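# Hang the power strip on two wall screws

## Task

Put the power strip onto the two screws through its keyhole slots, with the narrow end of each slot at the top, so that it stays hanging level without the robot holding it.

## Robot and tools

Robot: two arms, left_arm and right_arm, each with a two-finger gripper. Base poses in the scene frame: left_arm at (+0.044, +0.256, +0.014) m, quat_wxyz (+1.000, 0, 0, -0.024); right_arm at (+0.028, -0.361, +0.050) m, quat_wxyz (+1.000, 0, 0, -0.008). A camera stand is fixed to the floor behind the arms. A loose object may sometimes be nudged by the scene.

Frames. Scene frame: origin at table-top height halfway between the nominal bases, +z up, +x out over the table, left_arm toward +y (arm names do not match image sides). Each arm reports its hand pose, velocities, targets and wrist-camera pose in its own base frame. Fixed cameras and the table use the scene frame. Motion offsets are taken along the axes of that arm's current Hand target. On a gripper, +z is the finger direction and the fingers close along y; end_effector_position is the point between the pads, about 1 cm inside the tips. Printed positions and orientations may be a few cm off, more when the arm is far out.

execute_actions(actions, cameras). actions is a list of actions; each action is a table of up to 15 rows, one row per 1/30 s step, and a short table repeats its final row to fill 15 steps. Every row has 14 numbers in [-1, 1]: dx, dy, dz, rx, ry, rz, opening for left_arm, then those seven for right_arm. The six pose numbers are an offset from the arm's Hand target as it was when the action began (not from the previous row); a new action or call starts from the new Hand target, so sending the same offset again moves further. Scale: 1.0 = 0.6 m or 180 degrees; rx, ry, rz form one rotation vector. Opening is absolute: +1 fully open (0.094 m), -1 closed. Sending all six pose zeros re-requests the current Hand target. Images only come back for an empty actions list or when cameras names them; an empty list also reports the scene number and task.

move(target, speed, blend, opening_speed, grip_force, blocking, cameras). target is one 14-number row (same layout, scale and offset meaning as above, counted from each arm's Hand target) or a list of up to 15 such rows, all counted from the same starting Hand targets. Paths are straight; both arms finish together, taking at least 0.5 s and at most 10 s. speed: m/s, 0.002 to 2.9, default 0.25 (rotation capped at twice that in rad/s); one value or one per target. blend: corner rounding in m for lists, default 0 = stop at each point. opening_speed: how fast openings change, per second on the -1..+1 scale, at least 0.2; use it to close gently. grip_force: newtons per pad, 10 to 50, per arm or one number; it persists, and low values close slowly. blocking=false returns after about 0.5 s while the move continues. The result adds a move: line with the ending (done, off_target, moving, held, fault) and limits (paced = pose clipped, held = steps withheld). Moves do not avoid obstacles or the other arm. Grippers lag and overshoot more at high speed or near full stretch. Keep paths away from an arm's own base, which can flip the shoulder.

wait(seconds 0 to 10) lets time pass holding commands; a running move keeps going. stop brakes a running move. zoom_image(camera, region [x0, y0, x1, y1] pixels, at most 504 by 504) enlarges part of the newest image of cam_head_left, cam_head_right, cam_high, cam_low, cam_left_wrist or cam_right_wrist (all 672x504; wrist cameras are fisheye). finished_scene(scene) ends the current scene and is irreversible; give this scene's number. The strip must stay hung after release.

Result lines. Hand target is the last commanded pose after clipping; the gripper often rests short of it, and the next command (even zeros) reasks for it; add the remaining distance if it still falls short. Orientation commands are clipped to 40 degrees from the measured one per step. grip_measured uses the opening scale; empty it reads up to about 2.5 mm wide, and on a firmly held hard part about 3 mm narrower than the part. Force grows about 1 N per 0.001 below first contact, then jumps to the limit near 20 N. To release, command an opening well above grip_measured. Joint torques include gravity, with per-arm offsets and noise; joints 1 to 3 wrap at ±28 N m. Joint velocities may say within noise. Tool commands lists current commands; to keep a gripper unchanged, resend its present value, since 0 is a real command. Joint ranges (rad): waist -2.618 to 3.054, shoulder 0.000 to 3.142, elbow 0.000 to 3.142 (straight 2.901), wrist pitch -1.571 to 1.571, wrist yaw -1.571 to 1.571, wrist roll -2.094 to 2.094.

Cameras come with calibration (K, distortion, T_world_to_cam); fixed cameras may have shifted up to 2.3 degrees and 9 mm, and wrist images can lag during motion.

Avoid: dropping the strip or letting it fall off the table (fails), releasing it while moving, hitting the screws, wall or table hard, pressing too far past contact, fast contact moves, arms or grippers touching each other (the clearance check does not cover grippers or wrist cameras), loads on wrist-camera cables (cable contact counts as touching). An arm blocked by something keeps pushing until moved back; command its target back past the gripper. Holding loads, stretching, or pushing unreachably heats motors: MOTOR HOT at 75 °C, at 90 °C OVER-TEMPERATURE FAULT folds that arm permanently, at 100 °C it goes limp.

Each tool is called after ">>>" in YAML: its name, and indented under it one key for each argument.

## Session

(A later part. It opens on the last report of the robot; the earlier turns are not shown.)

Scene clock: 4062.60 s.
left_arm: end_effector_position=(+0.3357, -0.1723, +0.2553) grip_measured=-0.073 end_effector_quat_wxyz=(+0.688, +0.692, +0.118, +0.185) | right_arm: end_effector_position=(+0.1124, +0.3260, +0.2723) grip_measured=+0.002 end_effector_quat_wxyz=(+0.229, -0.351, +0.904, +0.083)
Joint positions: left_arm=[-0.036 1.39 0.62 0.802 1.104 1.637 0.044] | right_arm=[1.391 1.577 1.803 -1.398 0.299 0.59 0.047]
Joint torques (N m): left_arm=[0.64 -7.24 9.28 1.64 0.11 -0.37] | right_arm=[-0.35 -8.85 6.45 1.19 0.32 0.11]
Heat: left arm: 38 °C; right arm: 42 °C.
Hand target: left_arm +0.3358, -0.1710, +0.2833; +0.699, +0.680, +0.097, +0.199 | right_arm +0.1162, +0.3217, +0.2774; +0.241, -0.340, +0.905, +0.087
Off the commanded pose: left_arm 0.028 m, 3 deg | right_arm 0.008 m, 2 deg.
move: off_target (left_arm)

>>> move:
  target:
    - [0.006, 0.0, 0.03, 0, 0, 0, -0.3, 0, 0, 0, 0, 0, 0, 0]
  speed: 0.04
  cameras: ["cam_head_left", "cam_right_wrist"]

>>> zoom_image:
  camera: "cam_head_left"
  region: [220, 110, 340, 230]

>>> zoom_image:
  camera: "cam_right_wrist"
  region: [280, 0, 448, 230]

Scene clock: 4067.97 s.
left_arm: end_effector_position=(+0.3379, -0.1777, +0.2637) grip_measured=-0.073 end_effector_quat_wxyz=(+0.690, +0.690, +0.108, +0.190) | right_arm: end_effector_position=(+0.1124, +0.3260, +0.2723) grip_measured=+0.002 end_effector_quat_wxyz=(+0.229, -0.351, +0.904, +0.083)
Joint positions: left_arm=[-0.054 1.394 0.645 0.801 1.093 1.637 0.044] | right_arm=[1.391 1.577 1.803 -1.398 0.299 0.59 0.047]
Joint torques (N m): left_arm=[-2.58 -3.96 10.41 1.6 -0.24 -0.34] | right_arm=[-0.35 -8.79 6.43 1.2 0.32 0.11]
Heat: left arm: 38 °C; right arm: 42 °C.
Hand target: left_arm +0.3463, -0.1859, +0.2848; +0.699, +0.680, +0.097, +0.199 | right_arm +0.1162, +0.3217, +0.2774; +0.241, -0.340, +0.905, +0.087
Off the commanded pose: left_arm 0.024 m, 2 deg | right_arm 0.008 m, 2 deg.
move: off_target (left_arm)
camera_calibration:
cam_right_wrist: T_world_to_cam=[[0.58316, -0.8116, 0.035076, 0.18592], [-0.806909, -0.583701, -0.0905039, 0.353064], [0.0939268, 0.0244751, -0.995278, 0.374046], [0, 0, 0, 1]] pos_world=[0.141336, 0.347822, 0.397713]
Images, in order (width x height): cam_head_left 672x504, cam_right_wrist 672x504.

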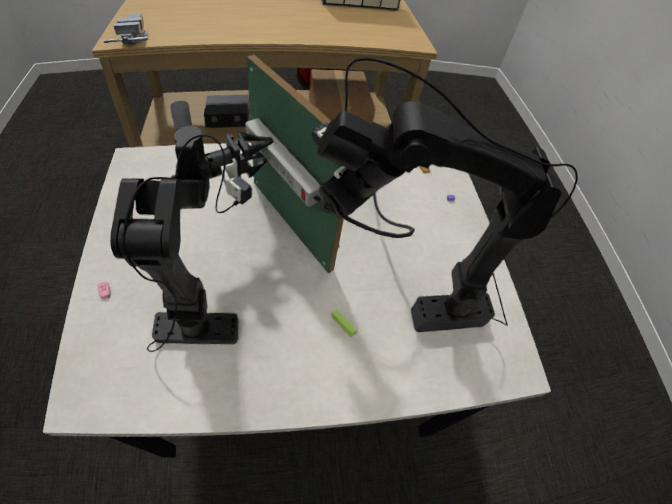

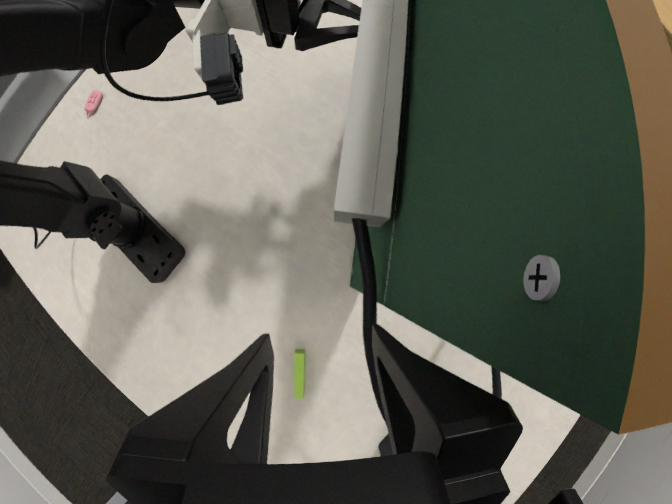

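Scaled by 4.200 from the camera's 672x504 image, which has a finer 960x720 frame.

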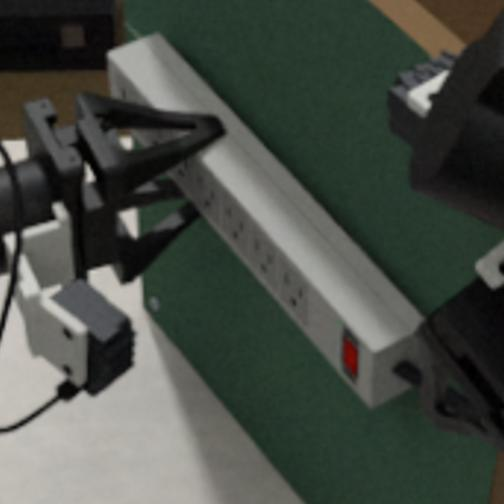

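Scaled by 2.191 from the camera's 672x504 image, which has a finer 960x720 frame.

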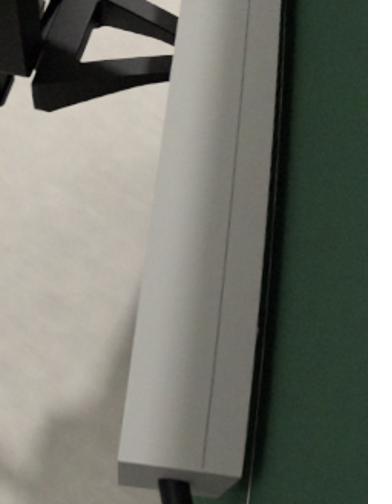

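>>> move:
  target:
    - [0, 0, -0.028, 0, 0, 0, -0.3, 0, 0, 0, 0, 0, 0, 0]
    - [-0.009, 0, -0.028, 0, 0, 0, -0.3, 0, 0, 0, 0, 0, 0, 0]
    - [-0.009, 0, -0.004, 0, 0, 0, -0.3, 0, 0, 0, 0, 0, 0, 0]
  speed: 0.05

Scene clock: 4105.83 s.
left_arm: end_effector_position=(+0.3385, -0.1771, +0.2637) grip_measured=-0.073 end_effector_quat_wxyz=(+0.690, +0.690, +0.110, +0.191) | right_arm: end_effector_position=(+0.1124, +0.3260, +0.2723) grip_measured=+0.002 end_effector_quat_wxyz=(+0.229, -0.351, +0.904, +0.083)
Joint positions: left_arm=[-0.053 1.394 0.645 0.801 1.09 1.636 0.044] | right_arm=[1.391 1.577 1.803 -1.398 0.299 0.59 0.047]
Joint torques (N m): left_arm=[-2.89 -5.74 8.92 1.6 -0.24 -0.32] | right_arm=[-0.43 -8.84 6.38 1.21 0.32 0.1]
Heat: left arm: 41 °C; right arm: 42 °C.
Hand target: left_arm +0.3405, -0.1859, +0.2839; +0.699, +0.680, +0.097, +0.199 | right_arm +0.1162, +0.3217, +0.2774; +0.241, -0.340, +0.905, +0.087
Off the commanded pose: left_arm 0.022 m, 2 deg | right_arm 0.008 m, 2 deg.
move: off_target (left_arm)

>>> move:
  target:
    - [-0.014, 0, -0.03, 0, 0, 0, -0.3, 0, 0, 0, 0, 0, 0, 0]
  speed: 0.05

>>> move:
  target:
    - [0.0, -0.004, 0.022, 0, 0, 0, -0.3, 0, 0, 0, 0, 0, 0, 0]
  speed: 0.05

Scene clock: 4110.80 s.
left_arm: end_effector_position=(+0.3322, -0.1744, +0.2689) grip_measured=-0.073 end_effector_quat_wxyz=(+0.691, +0.688, +0.104, +0.198) | right_arm: end_effector_position=(+0.1124, +0.3260, +0.2723) grip_measured=+0.002 end_effector_quat_wxyz=(+0.229, -0.351, +0.904, +0.083)
Joint positions: left_arm=[-0.045 1.36 0.63 0.801 1.097 1.636 0.044] | right_arm=[1.391 1.577 1.803 -1.398 0.299 0.59 0.047]
Joint torques (N m): left_arm=[0.59 -7.68 6.3 1.6 0.11 -0.38] | right_arm=[-0.39 -8.75 6.46 1.2 0.33 0.1]
Heat: left arm: 40 °C; right arm: 42 °C.
Hand target: left_arm +0.3256, -0.1729, +0.2818; +0.699, +0.680, +0.097, +0.199 | right_arm +0.1162, +0.3217, +0.2774; +0.241, -0.340, +0.905, +0.087
Off the commanded pose: left_arm 0.015 m, 2 deg | right_arm 0.008 m, 2 deg.
move: off_target (left_arm)

Scene clock: 4111.53 s.
left_arm: end_effector_position=(+0.3303, -0.1822, +0.2691) grip_measured=-0.073 end_effector_quat_wxyz=(+0.692, +0.688, +0.101, +0.194) | right_arm: end_effector_position=(+0.1124, +0.3260, +0.2723) grip_measured=+0.002 end_effector_quat_wxyz=(+0.229, -0.351, +0.904, +0.083)
Joint positions: left_arm=[-0.072 1.36 0.63 0.801 1.078 1.637 0.044] | right_arm=[1.391 1.577 1.803 -1.398 0.299 0.59 0.047]
Joint torques (N m): left_arm=[-1.16 -5 7.24 1.67 -0.14 -0.31] | right_arm=[-0.42 -8.8 6.49 1.2 0.32 0.11]
Heat: left arm: 40 °C; right arm: 42 °C.
Hand target: left_arm +0.3313, -0.1850, +0.2802; +0.699, +0.680, +0.097, +0.199 | right_arm +0.1162, +0.3217, +0.2774; +0.241, -0.340, +0.905, +0.087
Off the commanded pose: left_arm 0.011 m, 1 deg | right_arm 0.008 m, 2 deg.
move: off_target (left_arm)

>>> move:
  target:
    - [0.009, 0, -0.003, 0, 0, 0, -0.3, 0, 0, 0, 0, 0, 0, 0]
    - [0.009, -0.012, 0.002, 0, 0, 0, -0.3, 0, 0, 0, 0, 0, 0, 0]
  speed: 0.04

>>> move:
  target:
    - [0, -0.01, 0.001, 0, 0, 0, -0.3, 0, 0, 0, 0, 0, 0, 0]
  speed: 0.03

Scene clock: 4116.97 s.
left_arm: end_effector_position=(+0.3308, -0.1826, +0.2676) grip_measured=-0.073 end_effector_quat_wxyz=(+0.695, +0.687, +0.088, +0.195) | right_arm: end_effector_position=(+0.1124, +0.3260, +0.2723) grip_measured=+0.002 end_effector_quat_wxyz=(+0.229, -0.351, +0.904, +0.083)
Joint positions: left_arm=[-0.068 1.385 0.63 0.846 1.099 1.637 0.044] | right_arm=[1.391 1.577 1.803 -1.398 0.299 0.59 0.047]
Joint torques (N m): left_arm=[-0.83 -3.7 7.45 1.57 -0.29 -0.32] | right_arm=[-0.38 -8.75 6.48 1.2 0.33 0.11]
Heat: left arm: 39 °C; right arm: 42 °C.
Hand target: left_arm +0.3377, -0.1838, +0.2739; +0.699, +0.680, +0.097, +0.199 | right_arm +0.1162, +0.3217, +0.2774; +0.241, -0.340, +0.905, +0.087
Off the commanded pose: left_arm 0.009 m, 1 deg | right_arm 0.008 m, 2 deg.
move: done

Scene clock: 4117.77 s.
left_arm: end_effector_position=(+0.3331, -0.1833, +0.2667) grip_measured=-0.073 end_effector_quat_wxyz=(+0.696, +0.685, +0.080, +0.202) | right_arm: end_effector_position=(+0.1124, +0.3260, +0.2723) grip_measured=+0.002 end_effector_quat_wxyz=(+0.229, -0.351, +0.904, +0.083)
Joint positions: left_arm=[-0.069 1.407 0.63 0.888 1.1 1.639 0.044] | right_arm=[1.391 1.577 1.803 -1.398 0.299 0.59 0.047]
Joint torques (N m): left_arm=[-0.94 -4.04 6.54 1.46 -0.33 -0.35] | right_arm=[-0.35 -8.75 6.38 1.22 0.33 0.1]
Heat: left arm: 39 °C; right arm: 42 °C.
Hand target: left_arm +0.3389, -0.1843, +0.2679; +0.699, +0.680, +0.097, +0.199 | right_arm +0.1162, +0.3217, +0.2774; +0.241, -0.340, +0.905, +0.087
Off the commanded pose: left_arm 0.006 m, 2 deg | right_arm 0.008 m, 2 deg.
move: done

>>> move:
  target:
    - [0, -0.01, 0.002, 0.003, 0, 0, -0.3, 0, 0, 0, 0, 0, 0, 0]
  speed: 0.03

>>> move:
  target:
    - [0, -0.008, 0.002, 0.003, 0, 0, -0.3, 0, 0, 0, 0, 0, 0, 0]
  speed: 0.03
  cameras: ["cam_head_left", "cam_right_wrist"]

>>> zoom_image:
  camera: "cam_head_left"
  region: [220, 110, 340, 230]

>>> zoom_image:
  camera: "cam_right_wrist"
  region: [280, 0, 448, 230]

Scene clock: 4126.73 s.
left_arm: end_effector_position=(+0.3333, -0.1835, +0.2662) grip_measured=-0.073 end_effector_quat_wxyz=(+0.696, +0.684, +0.078, +0.202) | right_arm: end_effector_position=(+0.1124, +0.3260, +0.2723) grip_measured=+0.002 end_effector_quat_wxyz=(+0.229, -0.351, +0.904, +0.083)
Joint positions: left_arm=[-0.069 1.412 0.63 0.896 1.103 1.639 0.044] | right_arm=[1.391 1.577 1.803 -1.398 0.299 0.59 0.047]
Joint torques (N m): left_arm=[-1.26 -3.49 6.27 1.34 -0.4 -0.17] | right_arm=[-0.4 -8.77 6.39 1.2 0.32 0.11]
Heat: left arm: 38 °C; right arm: 42 °C.
Hand target: left_arm +0.3403, -0.1854, +0.2620; +0.696, +0.683, +0.098, +0.199 | right_arm +0.1162, +0.3217, +0.2774; +0.241, -0.340, +0.905, +0.087
Off the commanded pose: left_arm 0.008 m, 2 deg | right_arm 0.008 m, 2 deg.
move: done

Scene clock: 4127.43 s.
left_arm: end_effector_position=(+0.3333, -0.1836, +0.2659) grip_measured=-0.073 end_effector_quat_wxyz=(+0.696, +0.685, +0.077, +0.202) | right_arm: end_effector_position=(+0.1124, +0.3260, +0.2723) grip_measured=+0.002 end_effector_quat_wxyz=(+0.229, -0.351, +0.904, +0.083)
Joint positions: left_arm=[-0.069 1.414 0.63 0.898 1.104 1.64 0.044] | right_arm=[1.391 1.577 1.803 -1.398 0.299 0.59 0.047]
Joint torques (N m): left_arm=[-1.58 -3.02 6.11 1.21 -0.44 0] | right_arm=[-0.38 -8.8 6.45 1.2 0.32 0.11]
Heat: left arm: 38 °C; right arm: 42 °C.
Hand target: left_arm +0.3414, -0.1864, +0.2574; +0.693, +0.686, +0.099, +0.198 | right_arm +0.1162, +0.3217, +0.2774; +0.241, -0.340, +0.905, +0.087
Off the commanded pose: left_arm 0.012 m, 3 deg | right_arm 0.008 m, 2 deg.
move: off_target (left_arm)
camera_calibration:
cam_right_wrist: T_world_to_cam=[[0.58316, -0.8116, 0.035076, 0.18592], [-0.806909, -0.583701, -0.0905039, 0.353064], [0.0939268, 0.0244751, -0.995278, 0.374046], [0, 0, 0, 1]] pos_world=[0.141336, 0.347822, 0.397713]
Images, in order (width x height): cam_head_left 672x504, cam_right_wrist 672x504.

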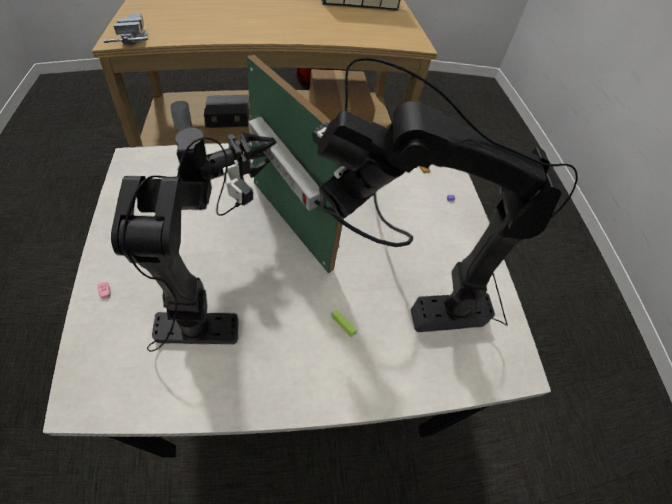

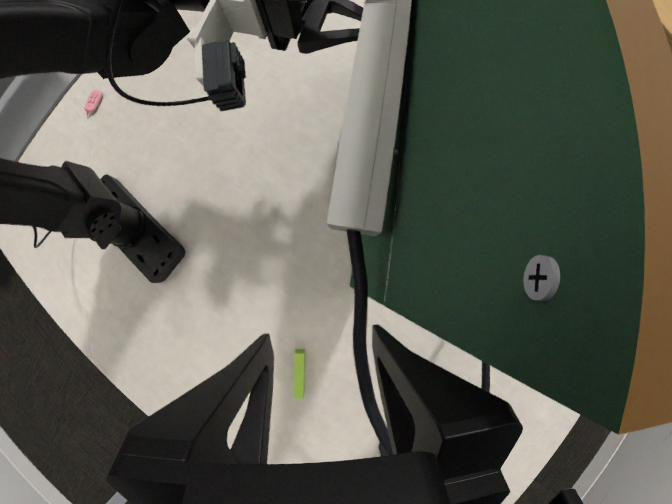

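Scaled by 4.200 from the camera's 672x504 image, which has a finer 960x720 frame.

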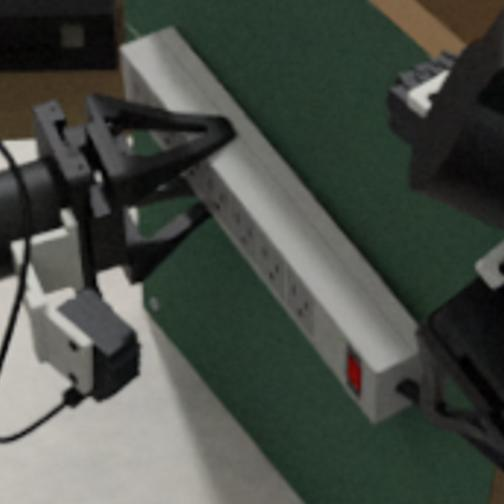

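Scaled by 2.191 from the camera's 672x504 image, which has a finer 960x720 frame.

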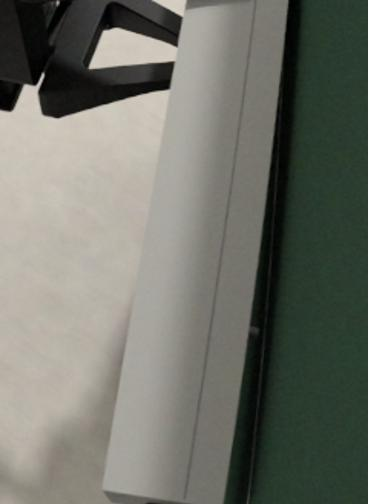

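>>> move:
  target:
    - [0, 0, 0, 0, 0, 0, -0.3, 0, 0, -0.08, 0, 0, 0, -0.6]
    - [0, 0, 0, 0, 0, 0, -0.3, -0.1, -0.02, -0.06, 0, 0.0, 0, -0.6]
  speed: 0.1
  cameras: ["cam_right_wrist", "cam_head_left"]

Scene clock: 4151.03 s.
left_arm: end_effector_position=(+0.3333, -0.1836, +0.2659) grip_measured=-0.073 end_effector_quat_wxyz=(+0.696, +0.685, +0.077, +0.202) | right_arm: end_effector_position=(+0.1490, +0.3348, +0.3393) grip_measured=-0.598 end_effector_quat_wxyz=(+0.263, -0.336, +0.898, +0.112)
Joint positions: left_arm=[-0.069 1.414 0.63 0.898 1.104 1.64 0.044] | right_arm=[1.284 1.716 2.223 -1.562 0.276 0.495 0.019]
Joint torques (N m): left_arm=[-1.59 -3.04 6.09 1.21 -0.44 -0.01] | right_arm=[-0.24 -6.28 8.06 1.19 0.12 -0.11]
Motor temperatures (°C): left_arm=[26 25 37 34 24 26 28] | right_arm=[25 41 34 32 26 24 26]
Heat: left arm: 37 °C; right arm: 41 °C.
Hand target: left_arm +0.3414, -0.1864, +0.2574; +0.693, +0.686, +0.099, +0.198 | right_arm +0.1498, +0.3355, +0.3385; +0.241, -0.340, +0.905, +0.087
Off the commanded pose: left_arm 0.012 m, 3 deg | right_arm 0.001 m, 4 deg.
joint sent to its limit (right arm) — joint 4 (wrist pitch), lower limit. The joint targets are off in orientation, not in position.
move: off_target (left_arm, right_arm)
camera_calibration:
cam_right_wrist: T_world_to_cam=[[0.570415, -0.821293, -0.0102056, 0.18991], [-0.810209, -0.56059, -0.17117, 0.414007], [0.13486, 0.105907, -0.985189, 0.400246], [0, 0, 0, 1]] pos_world=[0.173128, 0.345671, 0.467122]
Images, in order (width x height): cam_head_left 672x504, cam_right_wrist 672x504.

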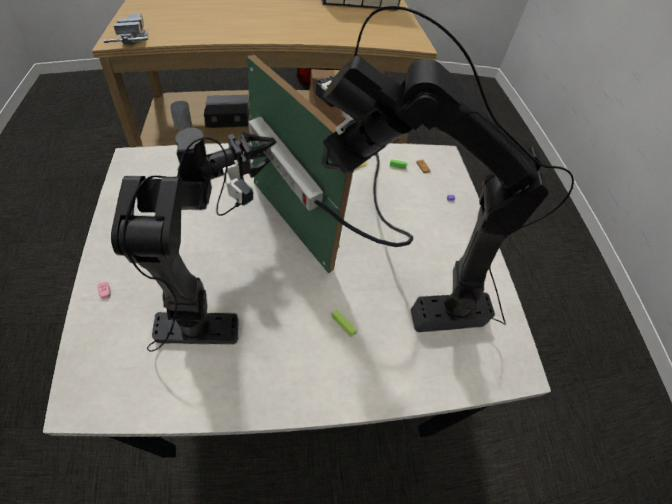

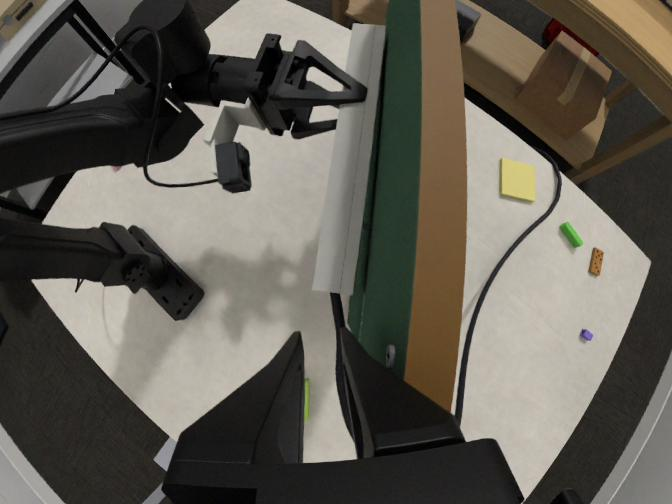

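>>> zoom_image:
  camera: "cam_right_wrist"
  region: [300, 10, 440, 150]

>>> zoom_image:
  camera: "cam_right_wrist"
  region: [300, 150, 440, 290]

Scaled by 3.600 from the camera's 672x504 image, which has a finer 960x720 frame.

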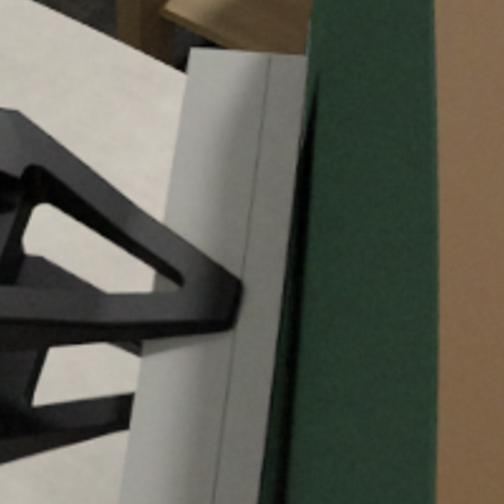

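Scaled by 3.600 from the camera's 672x504 image, which has a finer 960x720 frame.

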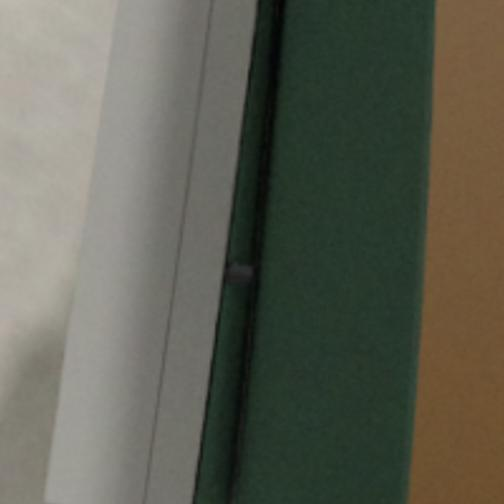

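>>> move:
  target:
    - [0, 0.02, -0.004, -0.003, 0, -0.01, -0.3, 0, 0, 0, 0, 0, 0, -0.6]
    - [0, 0.04, -0.004, -0.006, 0.006, -0.022, -0.3, 0, 0, 0, 0, 0, 0, -0.6]
  speed: 0.04
  cameras: ["cam_right_wrist", "cam_head_left"]

>>> zoom_image:
  camera: "cam_right_wrist"
  region: [300, 10, 440, 150]

>>> zoom_image:
  camera: "cam_right_wrist"
  region: [300, 150, 440, 290]

>>> zoom_image:
  camera: "cam_head_left"
  region: [220, 110, 340, 230]

Scene clock: 4171.83 s.
left_arm: end_effector_position=(+0.3336, -0.1830, +0.2688) grip_measured=-0.074 end_effector_quat_wxyz=(+0.700, +0.681, +0.102, +0.189) | right_arm: end_effector_position=(+0.1489, +0.3349, +0.3393) grip_measured=-0.598 end_effector_quat_wxyz=(+0.263, -0.336, +0.897, +0.112)
Joint positions: left_arm=[-0.072 1.395 0.63 0.874 1.084 1.59 0.043] | right_arm=[1.284 1.716 2.223 -1.562 0.276 0.494 0.019]
Joint torques (N m): left_arm=[-1.37 -7.08 7.71 1.1 -0.38 -0.59] | right_arm=[-0.21 -6.27 7.97 1.2 0.14 -0.11]
Heat: left arm: 36 °C; right arm: 40 °C.
Hand target: left_arm +0.3371, -0.1848, +0.2810; +0.705, +0.674, +0.127, +0.181 | right_arm +0.1498, +0.3355, +0.3384; +0.241, -0.340, +0.905, +0.087
Off the commanded pose: left_arm 0.013 m, 3 deg | right_arm 0.001 m, 4 deg.
joint sent to its limit (right arm) — joint 4 (wrist pitch), lower limit. The joint targets are off in orientation, not in position.
move: off_target (left_arm, right_arm)
camera_calibration:
cam_right_wrist: T_world_to_cam=[[0.571111, -0.820811, -0.0100612, 0.189613], [-0.809737, -0.561309, -0.171049, 0.414034], [0.134752, 0.105835, -0.985211, 0.400314], [0, 0, 0, 1]] pos_world=[0.173026, 0.34567, 0.467122]
Images, in order (width x height): cam_head_left 672x504, cam_right_wrist 672x504.

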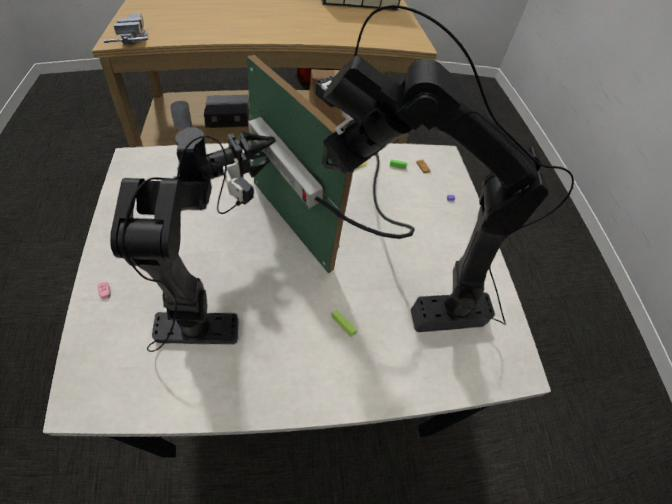

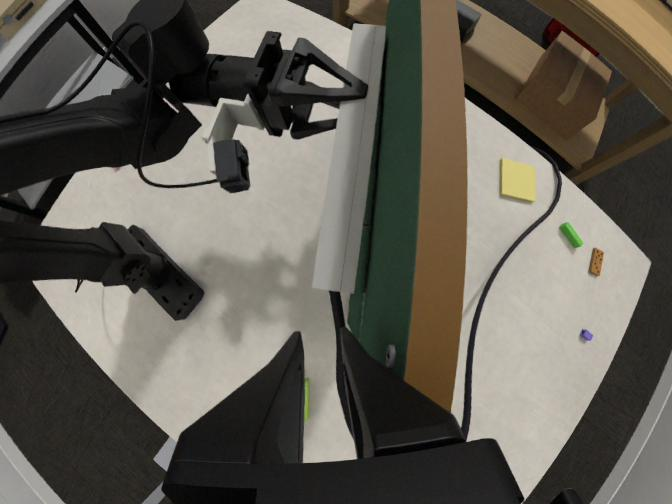

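Scaled by 3.600 from the camera's 672x504 image, which has a finer 960x720 frame.

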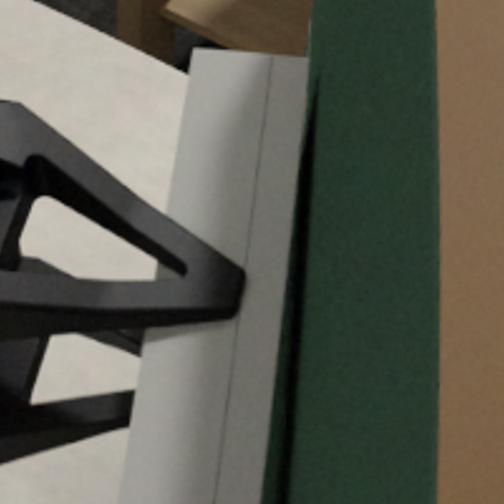

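Scaled by 3.600 from the camera's 672x504 image, which has a finer 960x720 frame.

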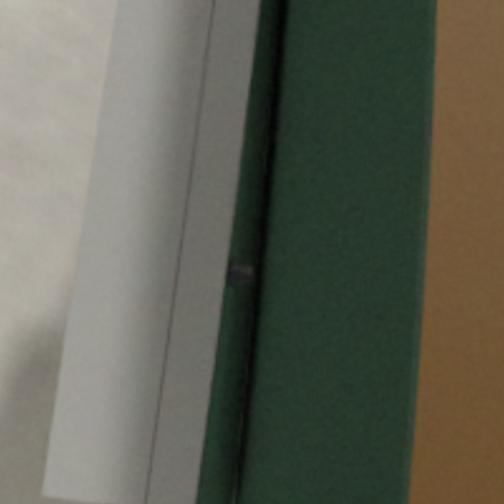

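Scaled by 4.200 from the camera's 672x504 image, which has a finer 960x720 frame.

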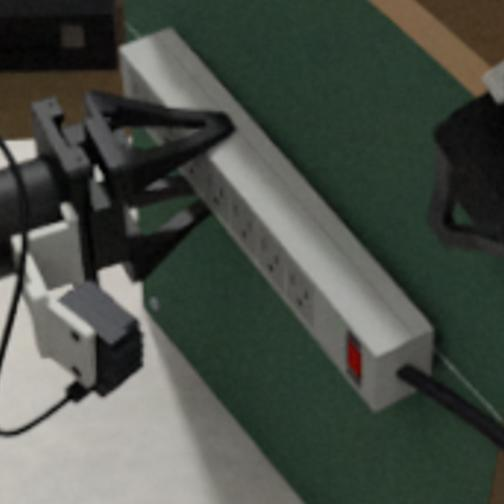

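>>> move:
  target:
    - [0, 0.006, -0.004, 0, 0.004, -0.012, -0.3, 0, 0, 0, 0, 0, 0, -0.6]
    - [0, 0.008, 0.004, 0, 0.01, -0.018, -0.3, 0, 0, 0, 0, 0, 0, -0.6]
  speed: 0.04
  cameras: ["cam_right_wrist", "cam_head_left"]

>>> zoom_image:
  camera: "cam_right_wrist"
  region: [300, 10, 440, 150]

>>> zoom_image:
  camera: "cam_right_wrist"
  region: [300, 150, 440, 290]

>>> zoom_image:
  camera: "cam_head_left"
  region: [220, 110, 340, 230]

Scene clock: 4182.93 s.
left_arm: end_effector_position=(+0.3350, -0.1843, +0.2722) grip_measured=-0.074 end_effector_quat_wxyz=(+0.701, +0.677, +0.136, +0.178) | right_arm: end_effector_position=(+0.1489, +0.3349, +0.3393) grip_measured=-0.598 end_effector_quat_wxyz=(+0.263, -0.336, +0.897, +0.112)
Joint positions: left_arm=[-0.088 1.365 0.63 0.828 1.034 1.542 0.043] | right_arm=[1.284 1.716 2.223 -1.562 0.276 0.494 0.019]
Joint torques (N m): left_arm=[-1.69 -6.94 8.02 1.16 -0.42 -0.59] | right_arm=[-0.28 -6.3 8.06 1.2 0.13 -0.11]
Heat: left arm: 37 °C; right arm: 39 °C.
Hand target: left_arm +0.3377, -0.1868, +0.2860; +0.707, +0.667, +0.157, +0.172 | right_arm +0.1498, +0.3355, +0.3384; +0.241, -0.340, +0.905, +0.087
Off the commanded pose: left_arm 0.014 m, 3 deg | right_arm 0.001 m, 4 deg.
joint sent to its limit (right arm) — joint 4 (wrist pitch), lower limit. The joint targets are off in orientation, not in position.
move: off_target (left_arm, right_arm)
camera_calibration:
cam_right_wrist: T_world_to_cam=[[0.571111, -0.820811, -0.0100612, 0.189613], [-0.809737, -0.561309, -0.171049, 0.414034], [0.134752, 0.105835, -0.985211, 0.400314], [0, 0, 0, 1]] pos_world=[0.173026, 0.34567, 0.467122]
Images, in order (width x height): cam_head_left 672x504, cam_right_wrist 672x504.

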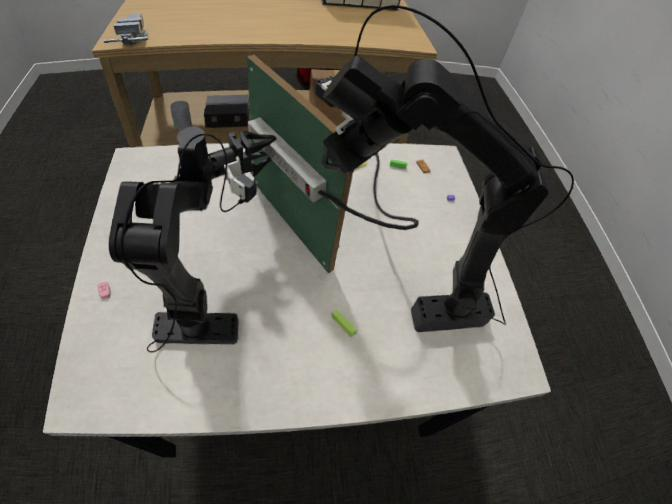

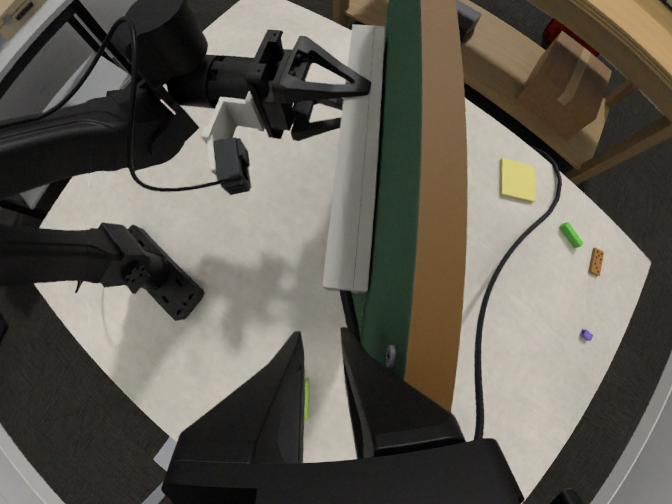

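Scaled by 3.600 from the camera's 672x504 image, which has a finer 960x720 frame.

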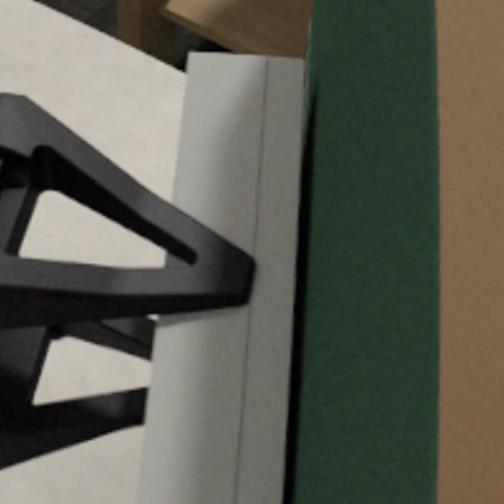

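Scaled by 3.600 from the camera's 672x504 image, which has a finer 960x720 frame.

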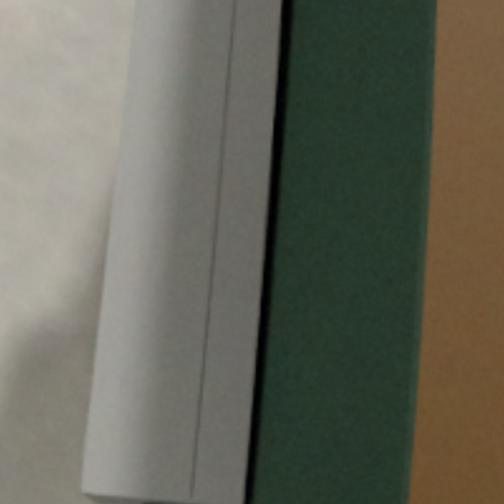

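Scaled by 4.200 from the camera's 672x504 image, which has a finer 960x720 frame.

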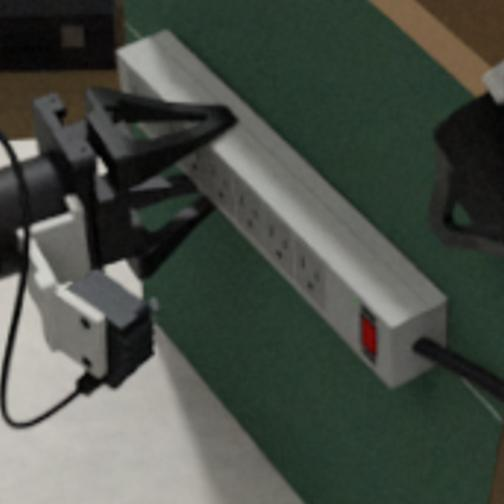

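>>> move:
  target:
    - [0, 0, 0.01, 0, 0, 0.006, -0.3, 0, 0, 0, 0, 0, 0, -0.6]
  speed: 0.04
  cameras: ["cam_right_wrist", "cam_head_left"]

>>> zoom_image:
  camera: "cam_right_wrist"
  region: [300, 10, 440, 150]

>>> zoom_image:
  camera: "cam_right_wrist"
  region: [300, 150, 440, 290]

>>> zoom_image:
  camera: "cam_head_left"
  region: [220, 110, 340, 230]

Scene clock: 4192.10 s.
left_arm: end_effector_position=(+0.3353, -0.1848, +0.2721) grip_measured=-0.075 end_effector_quat_wxyz=(+0.701, +0.677, +0.136, +0.179) | right_arm: end_effector_position=(+0.1489, +0.3349, +0.3393) grip_measured=-0.598 end_effector_quat_wxyz=(+0.263, -0.336, +0.897, +0.112)
Joint positions: left_arm=[-0.091 1.365 0.63 0.827 1.03 1.545 0.043] | right_arm=[1.284 1.716 2.223 -1.562 0.276 0.494 0.019]
Joint torques (N m): left_arm=[-3.23 -5.91 8.77 1.14 -0.55 -0.4] | right_arm=[-0.21 -6.35 8.03 1.2 0.12 -0.11]
Heat: left arm: 37 °C; right arm: 39 °C.
Hand target: left_arm +0.3404, -0.1921, +0.2864; +0.706, +0.669, +0.151, +0.179 | right_arm +0.1498, +0.3355, +0.3384; +0.241, -0.340, +0.905, +0.087
Off the commanded pose: left_arm 0.017 m, 2 deg | right_arm 0.001 m, 4 deg.
joint sent to its limit (right arm) — joint 4 (wrist pitch), lower limit. The joint targets are off in orientation, not in position.
move: off_target (left_arm, right_arm)
camera_calibration:
cam_right_wrist: T_world_to_cam=[[0.571111, -0.820811, -0.0100612, 0.189613], [-0.809737, -0.561309, -0.171049, 0.414034], [0.134752, 0.105835, -0.985211, 0.400314], [0, 0, 0, 1]] pos_world=[0.173026, 0.34567, 0.467122]
Images, in order (width x height): cam_head_left 672x504, cam_right_wrist 672x504.

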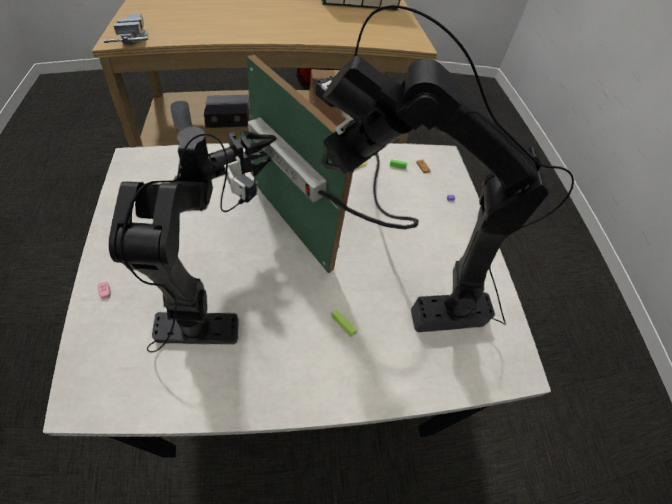

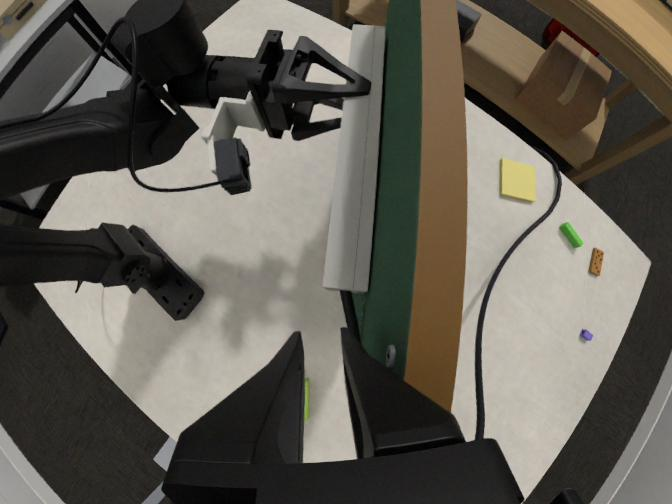

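Scaled by 3.600 from the camera's 672x504 image, which has a finer 960x720 frame.

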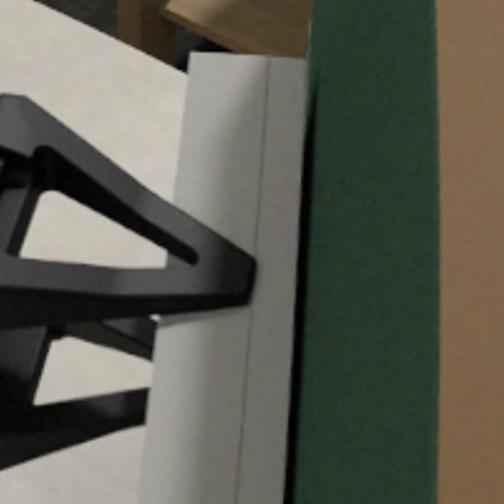

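Scaled by 3.600 from the camera's 672x504 image, which has a finer 960x720 frame.

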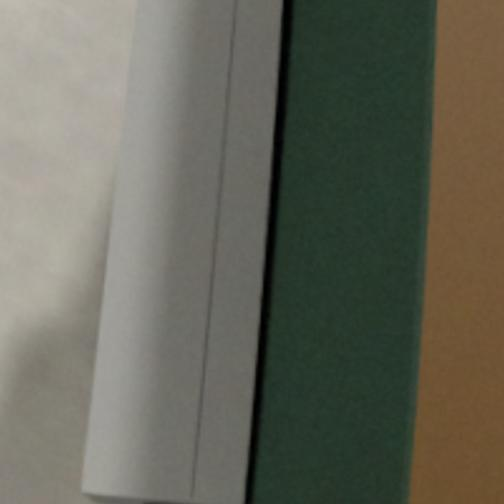

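Scaled by 4.200 from the camera's 672x504 image, which has a finer 960x720 frame.

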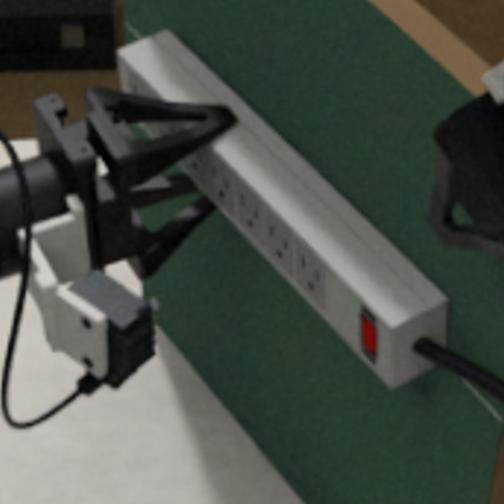

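>>> move:
  target:
    - [0, 0, -0.012, 0, 0, 0, -0.3, 0, 0, 0, 0, 0, 0, -0.6]
    - [0, -0.03, -0.012, 0.005, 0, 0.003, -0.3, 0, 0, 0, 0, 0, 0, -0.6]
  speed: 0.04
  cameras: ["cam_right_wrist", "cam_head_left"]

>>> zoom_image:
  camera: "cam_head_left"
  region: [220, 110, 340, 230]

Scene clock: 4199.00 s.
left_arm: end_effector_position=(+0.3349, -0.1845, +0.2717) grip_measured=-0.075 end_effector_quat_wxyz=(+0.699, +0.678, +0.134, +0.184) | right_arm: end_effector_position=(+0.1489, +0.3349, +0.3393) grip_measured=-0.598 end_effector_quat_wxyz=(+0.263, -0.336, +0.897, +0.112)
Joint positions: left_arm=[-0.091 1.361 0.627 0.823 1.026 1.557 0.043] | right_arm=[1.284 1.716 2.223 -1.562 0.276 0.494 0.019]
Joint torques (N m): left_arm=[-1.32 -4 5.79 1.46 -0.35 -0.15] | right_arm=[-0.2 -6.31 8.1 1.21 0.12 -0.11]
Heat: left arm: 37 °C; right arm: 38 °C.
Hand target: left_arm +0.3381, -0.1864, +0.2679; +0.700, +0.675, +0.149, +0.181 | right_arm +0.1498, +0.3355, +0.3384; +0.241, -0.340, +0.905, +0.087
Off the commanded pose: left_arm 0.005 m, 2 deg | right_arm 0.001 m, 4 deg.
joint sent to its limit (right arm) — joint 4 (wrist pitch), lower limit. The joint targets are off in orientation, not in position.
move: off_target (right_arm)
camera_calibration:
cam_right_wrist: T_world_to_cam=[[0.571111, -0.820811, -0.0100612, 0.189613], [-0.809737, -0.561309, -0.171049, 0.414034], [0.134752, 0.105835, -0.985211, 0.400314], [0, 0, 0, 1]] pos_world=[0.173026, 0.34567, 0.467122]
Images, in order (width x height): cam_head_left 672x504, cam_right_wrist 672x504.

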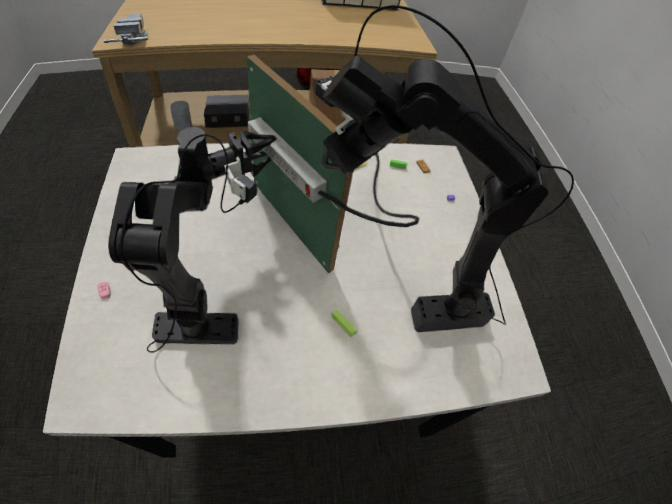

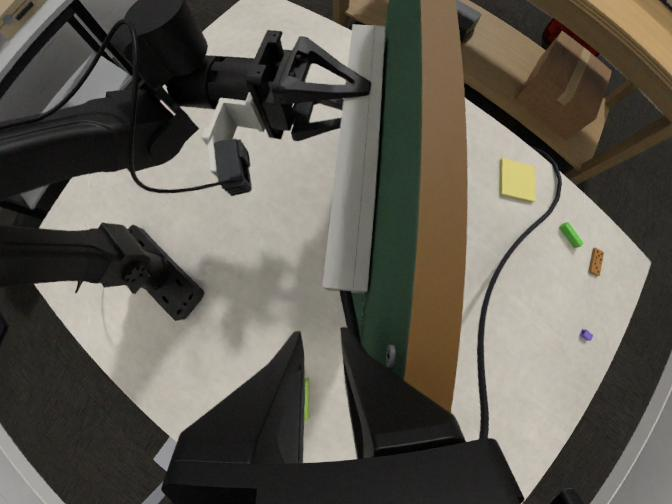

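Scaled by 4.200 from the camera's 672x504 image, which has a finer 960x720 frame.

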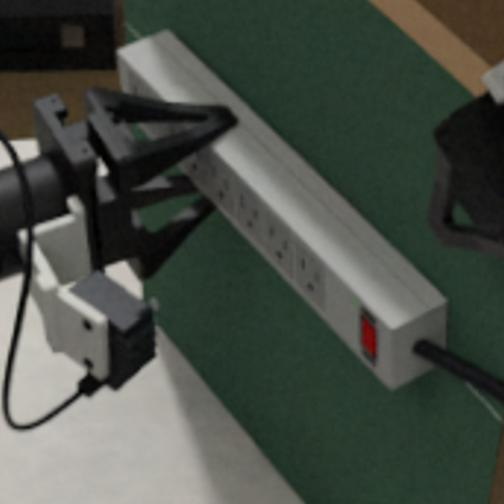

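Continue lowering.

>>> move:
  target:
    - [0, -0.015, -0.002, 0.003, 0, 0, -0.3, 0, 0, 0, 0, 0, 0, -0.6]
    - [0, -0.03, -0.003, 0.006, 0, 0, -0.3, 0, 0, 0, 0, 0, 0, -0.6]
  speed: 0.04
  cameras: ["cam_head_left"]

>>> zoom_image:
  camera: "cam_head_left"
  region: [220, 110, 340, 230]

Scene clock: 4203.17 s.
left_arm: end_effector_position=(+0.3342, -0.1843, +0.2690) grip_measured=-0.075 end_effector_quat_wxyz=(+0.701, +0.675, +0.121, +0.198) | right_arm: end_effector_position=(+0.1489, +0.3349, +0.3393) grip_measured=-0.598 end_effector_quat_wxyz=(+0.263, -0.336, +0.897, +0.112)
Joint positions: left_arm=[-0.091 1.376 0.605 0.887 1.024 1.569 0.043] | right_arm=[1.284 1.716 2.223 -1.562 0.276 0.494 0.019]
Joint torques (N m): left_arm=[-0.85 -3.02 4.55 1.12 -0.28 -0.02] | right_arm=[-0.29 -6.37 8.05 1.22 0.15 -0.1]
Heat: left arm: 37 °C; right arm: 38 °C.
Hand target: left_arm +0.3381, -0.1853, +0.2498; +0.693, +0.682, +0.151, +0.179 | right_arm +0.1498, +0.3355, +0.3384; +0.241, -0.340, +0.905, +0.087
Off the commanded pose: left_arm 0.020 m, 4 deg | right_arm 0.001 m, 4 deg.
joint sent to its limit (right arm) — joint 4 (wrist pitch), lower limit. The joint targets are off in orientation, not in position.
move: off_target (left_arm, right_arm)
Images, in order (width x height): cam_head_left 672x504.

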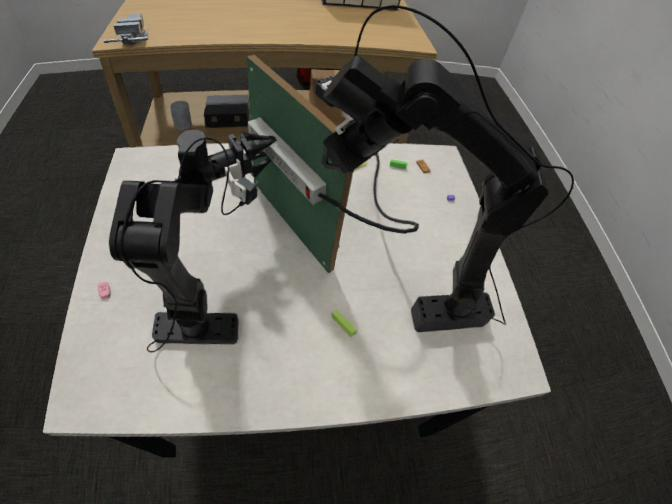

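Scaled by 4.200 from the camera's 672x504 image, which has a finer 960x720 frame.

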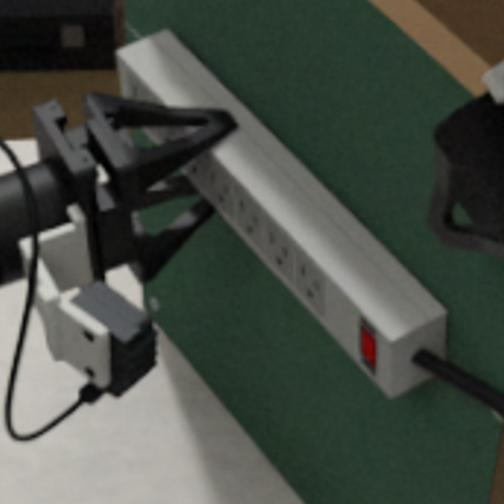

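>>> move:
  target:
    - [0, 0.02, 0.012, 0, -0.008, 0.002, -0.3, 0, 0, 0, 0, 0, 0, -0.6]
    - [0, 0.02, 0.018, 0, -0.012, 0.002, -0.3, 0, 0, 0, 0, 0, 0, -0.6]
  speed: 0.04
  cameras: ["cam_head_left", "cam_right_wrist"]

>>> zoom_image:
  camera: "cam_right_wrist"
  region: [300, 10, 440, 150]

>>> zoom_image:
  camera: "cam_right_wrist"
  region: [300, 150, 440, 290]

>>> zoom_image:
  camera: "cam_head_left"
  region: [220, 110, 340, 230]

Scene clock: 4210.53 s.
left_arm: end_effector_position=(+0.3350, -0.1866, +0.2699) grip_measured=-0.075 end_effector_quat_wxyz=(+0.701, +0.677, +0.117, +0.190) | right_arm: end_effector_position=(+0.1489, +0.3349, +0.3393) grip_measured=-0.598 end_effector_quat_wxyz=(+0.263, -0.336, +0.897, +0.112)
Joint positions: left_arm=[-0.094 1.385 0.623 0.872 1.037 1.57 0.043] | right_arm=[1.284 1.716 2.223 -1.562 0.276 0.494 0.019]
Joint torques (N m): left_arm=[-2.58 -2.35 8.29 0.78 -0.24 0.02] | right_arm=[-0.23 -6.37 8.01 1.21 0.13 -0.11]
Heat: left arm: 37 °C; right arm: 38 °C.
Hand target: left_arm +0.3425, -0.1949, +0.2621; +0.695, +0.685, +0.136, +0.168 | right_arm +0.1498, +0.3355, +0.3384; +0.241, -0.340, +0.905, +0.087
Off the commanded pose: left_arm 0.014 m, 3 deg | right_arm 0.001 m, 4 deg.
joint sent to its limit (right arm) — joint 4 (wrist pitch), lower limit. The joint targets are off in orientation, not in position.
move: off_target (left_arm, right_arm)
camera_calibration:
cam_right_wrist: T_world_to_cam=[[0.571111, -0.820811, -0.0100612, 0.189613], [-0.809737, -0.561309, -0.171049, 0.414034], [0.134752, 0.105835, -0.985211, 0.400314], [0, 0, 0, 1]] pos_world=[0.173026, 0.34567, 0.467122]
Images, in order (width x height): cam_head_left 672x504, cam_right_wrist 672x504.

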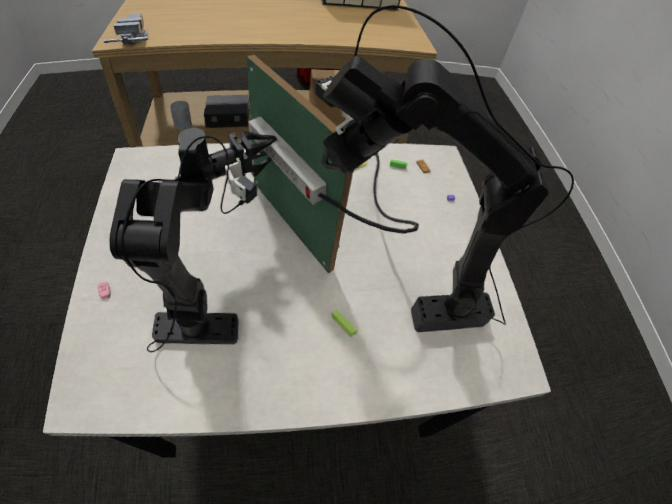

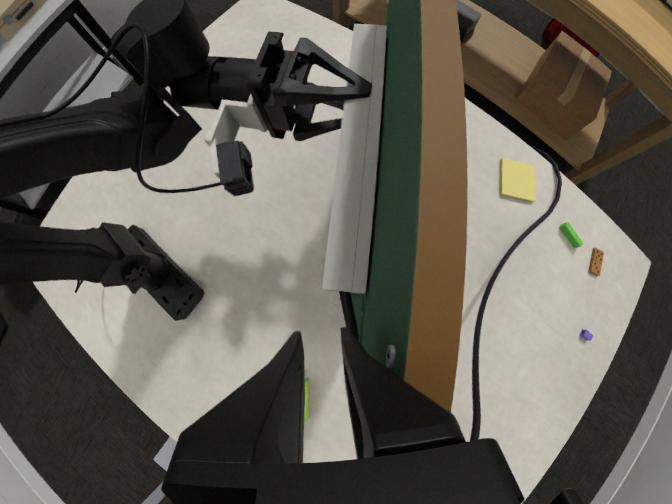

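Scaled by 3.600 from the camera's 672x504 image, which has a finer 960x720 frame.

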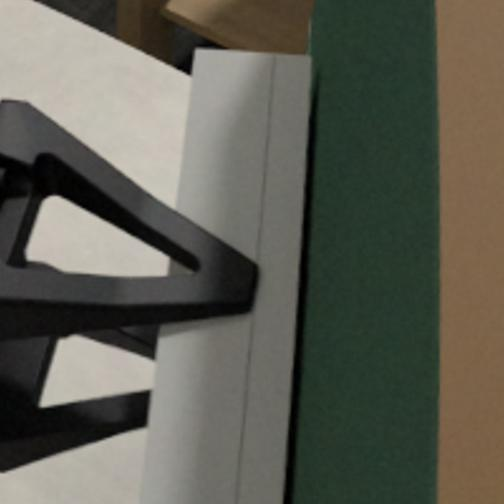

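Scaled by 3.600 from the camera's 672x504 image, which has a finer 960x720 frame.

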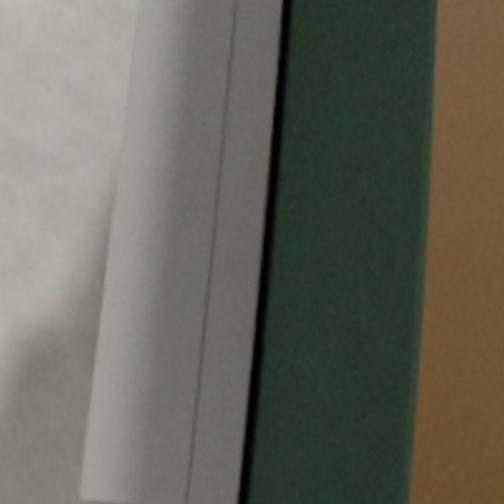

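Scaled by 4.200 from the camera's 672x504 image, which has a finer 960x720 frame.

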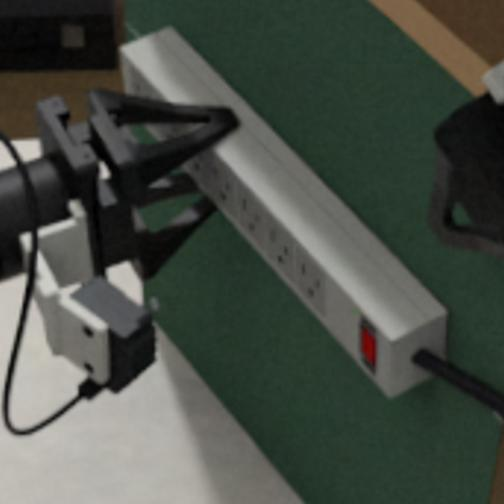

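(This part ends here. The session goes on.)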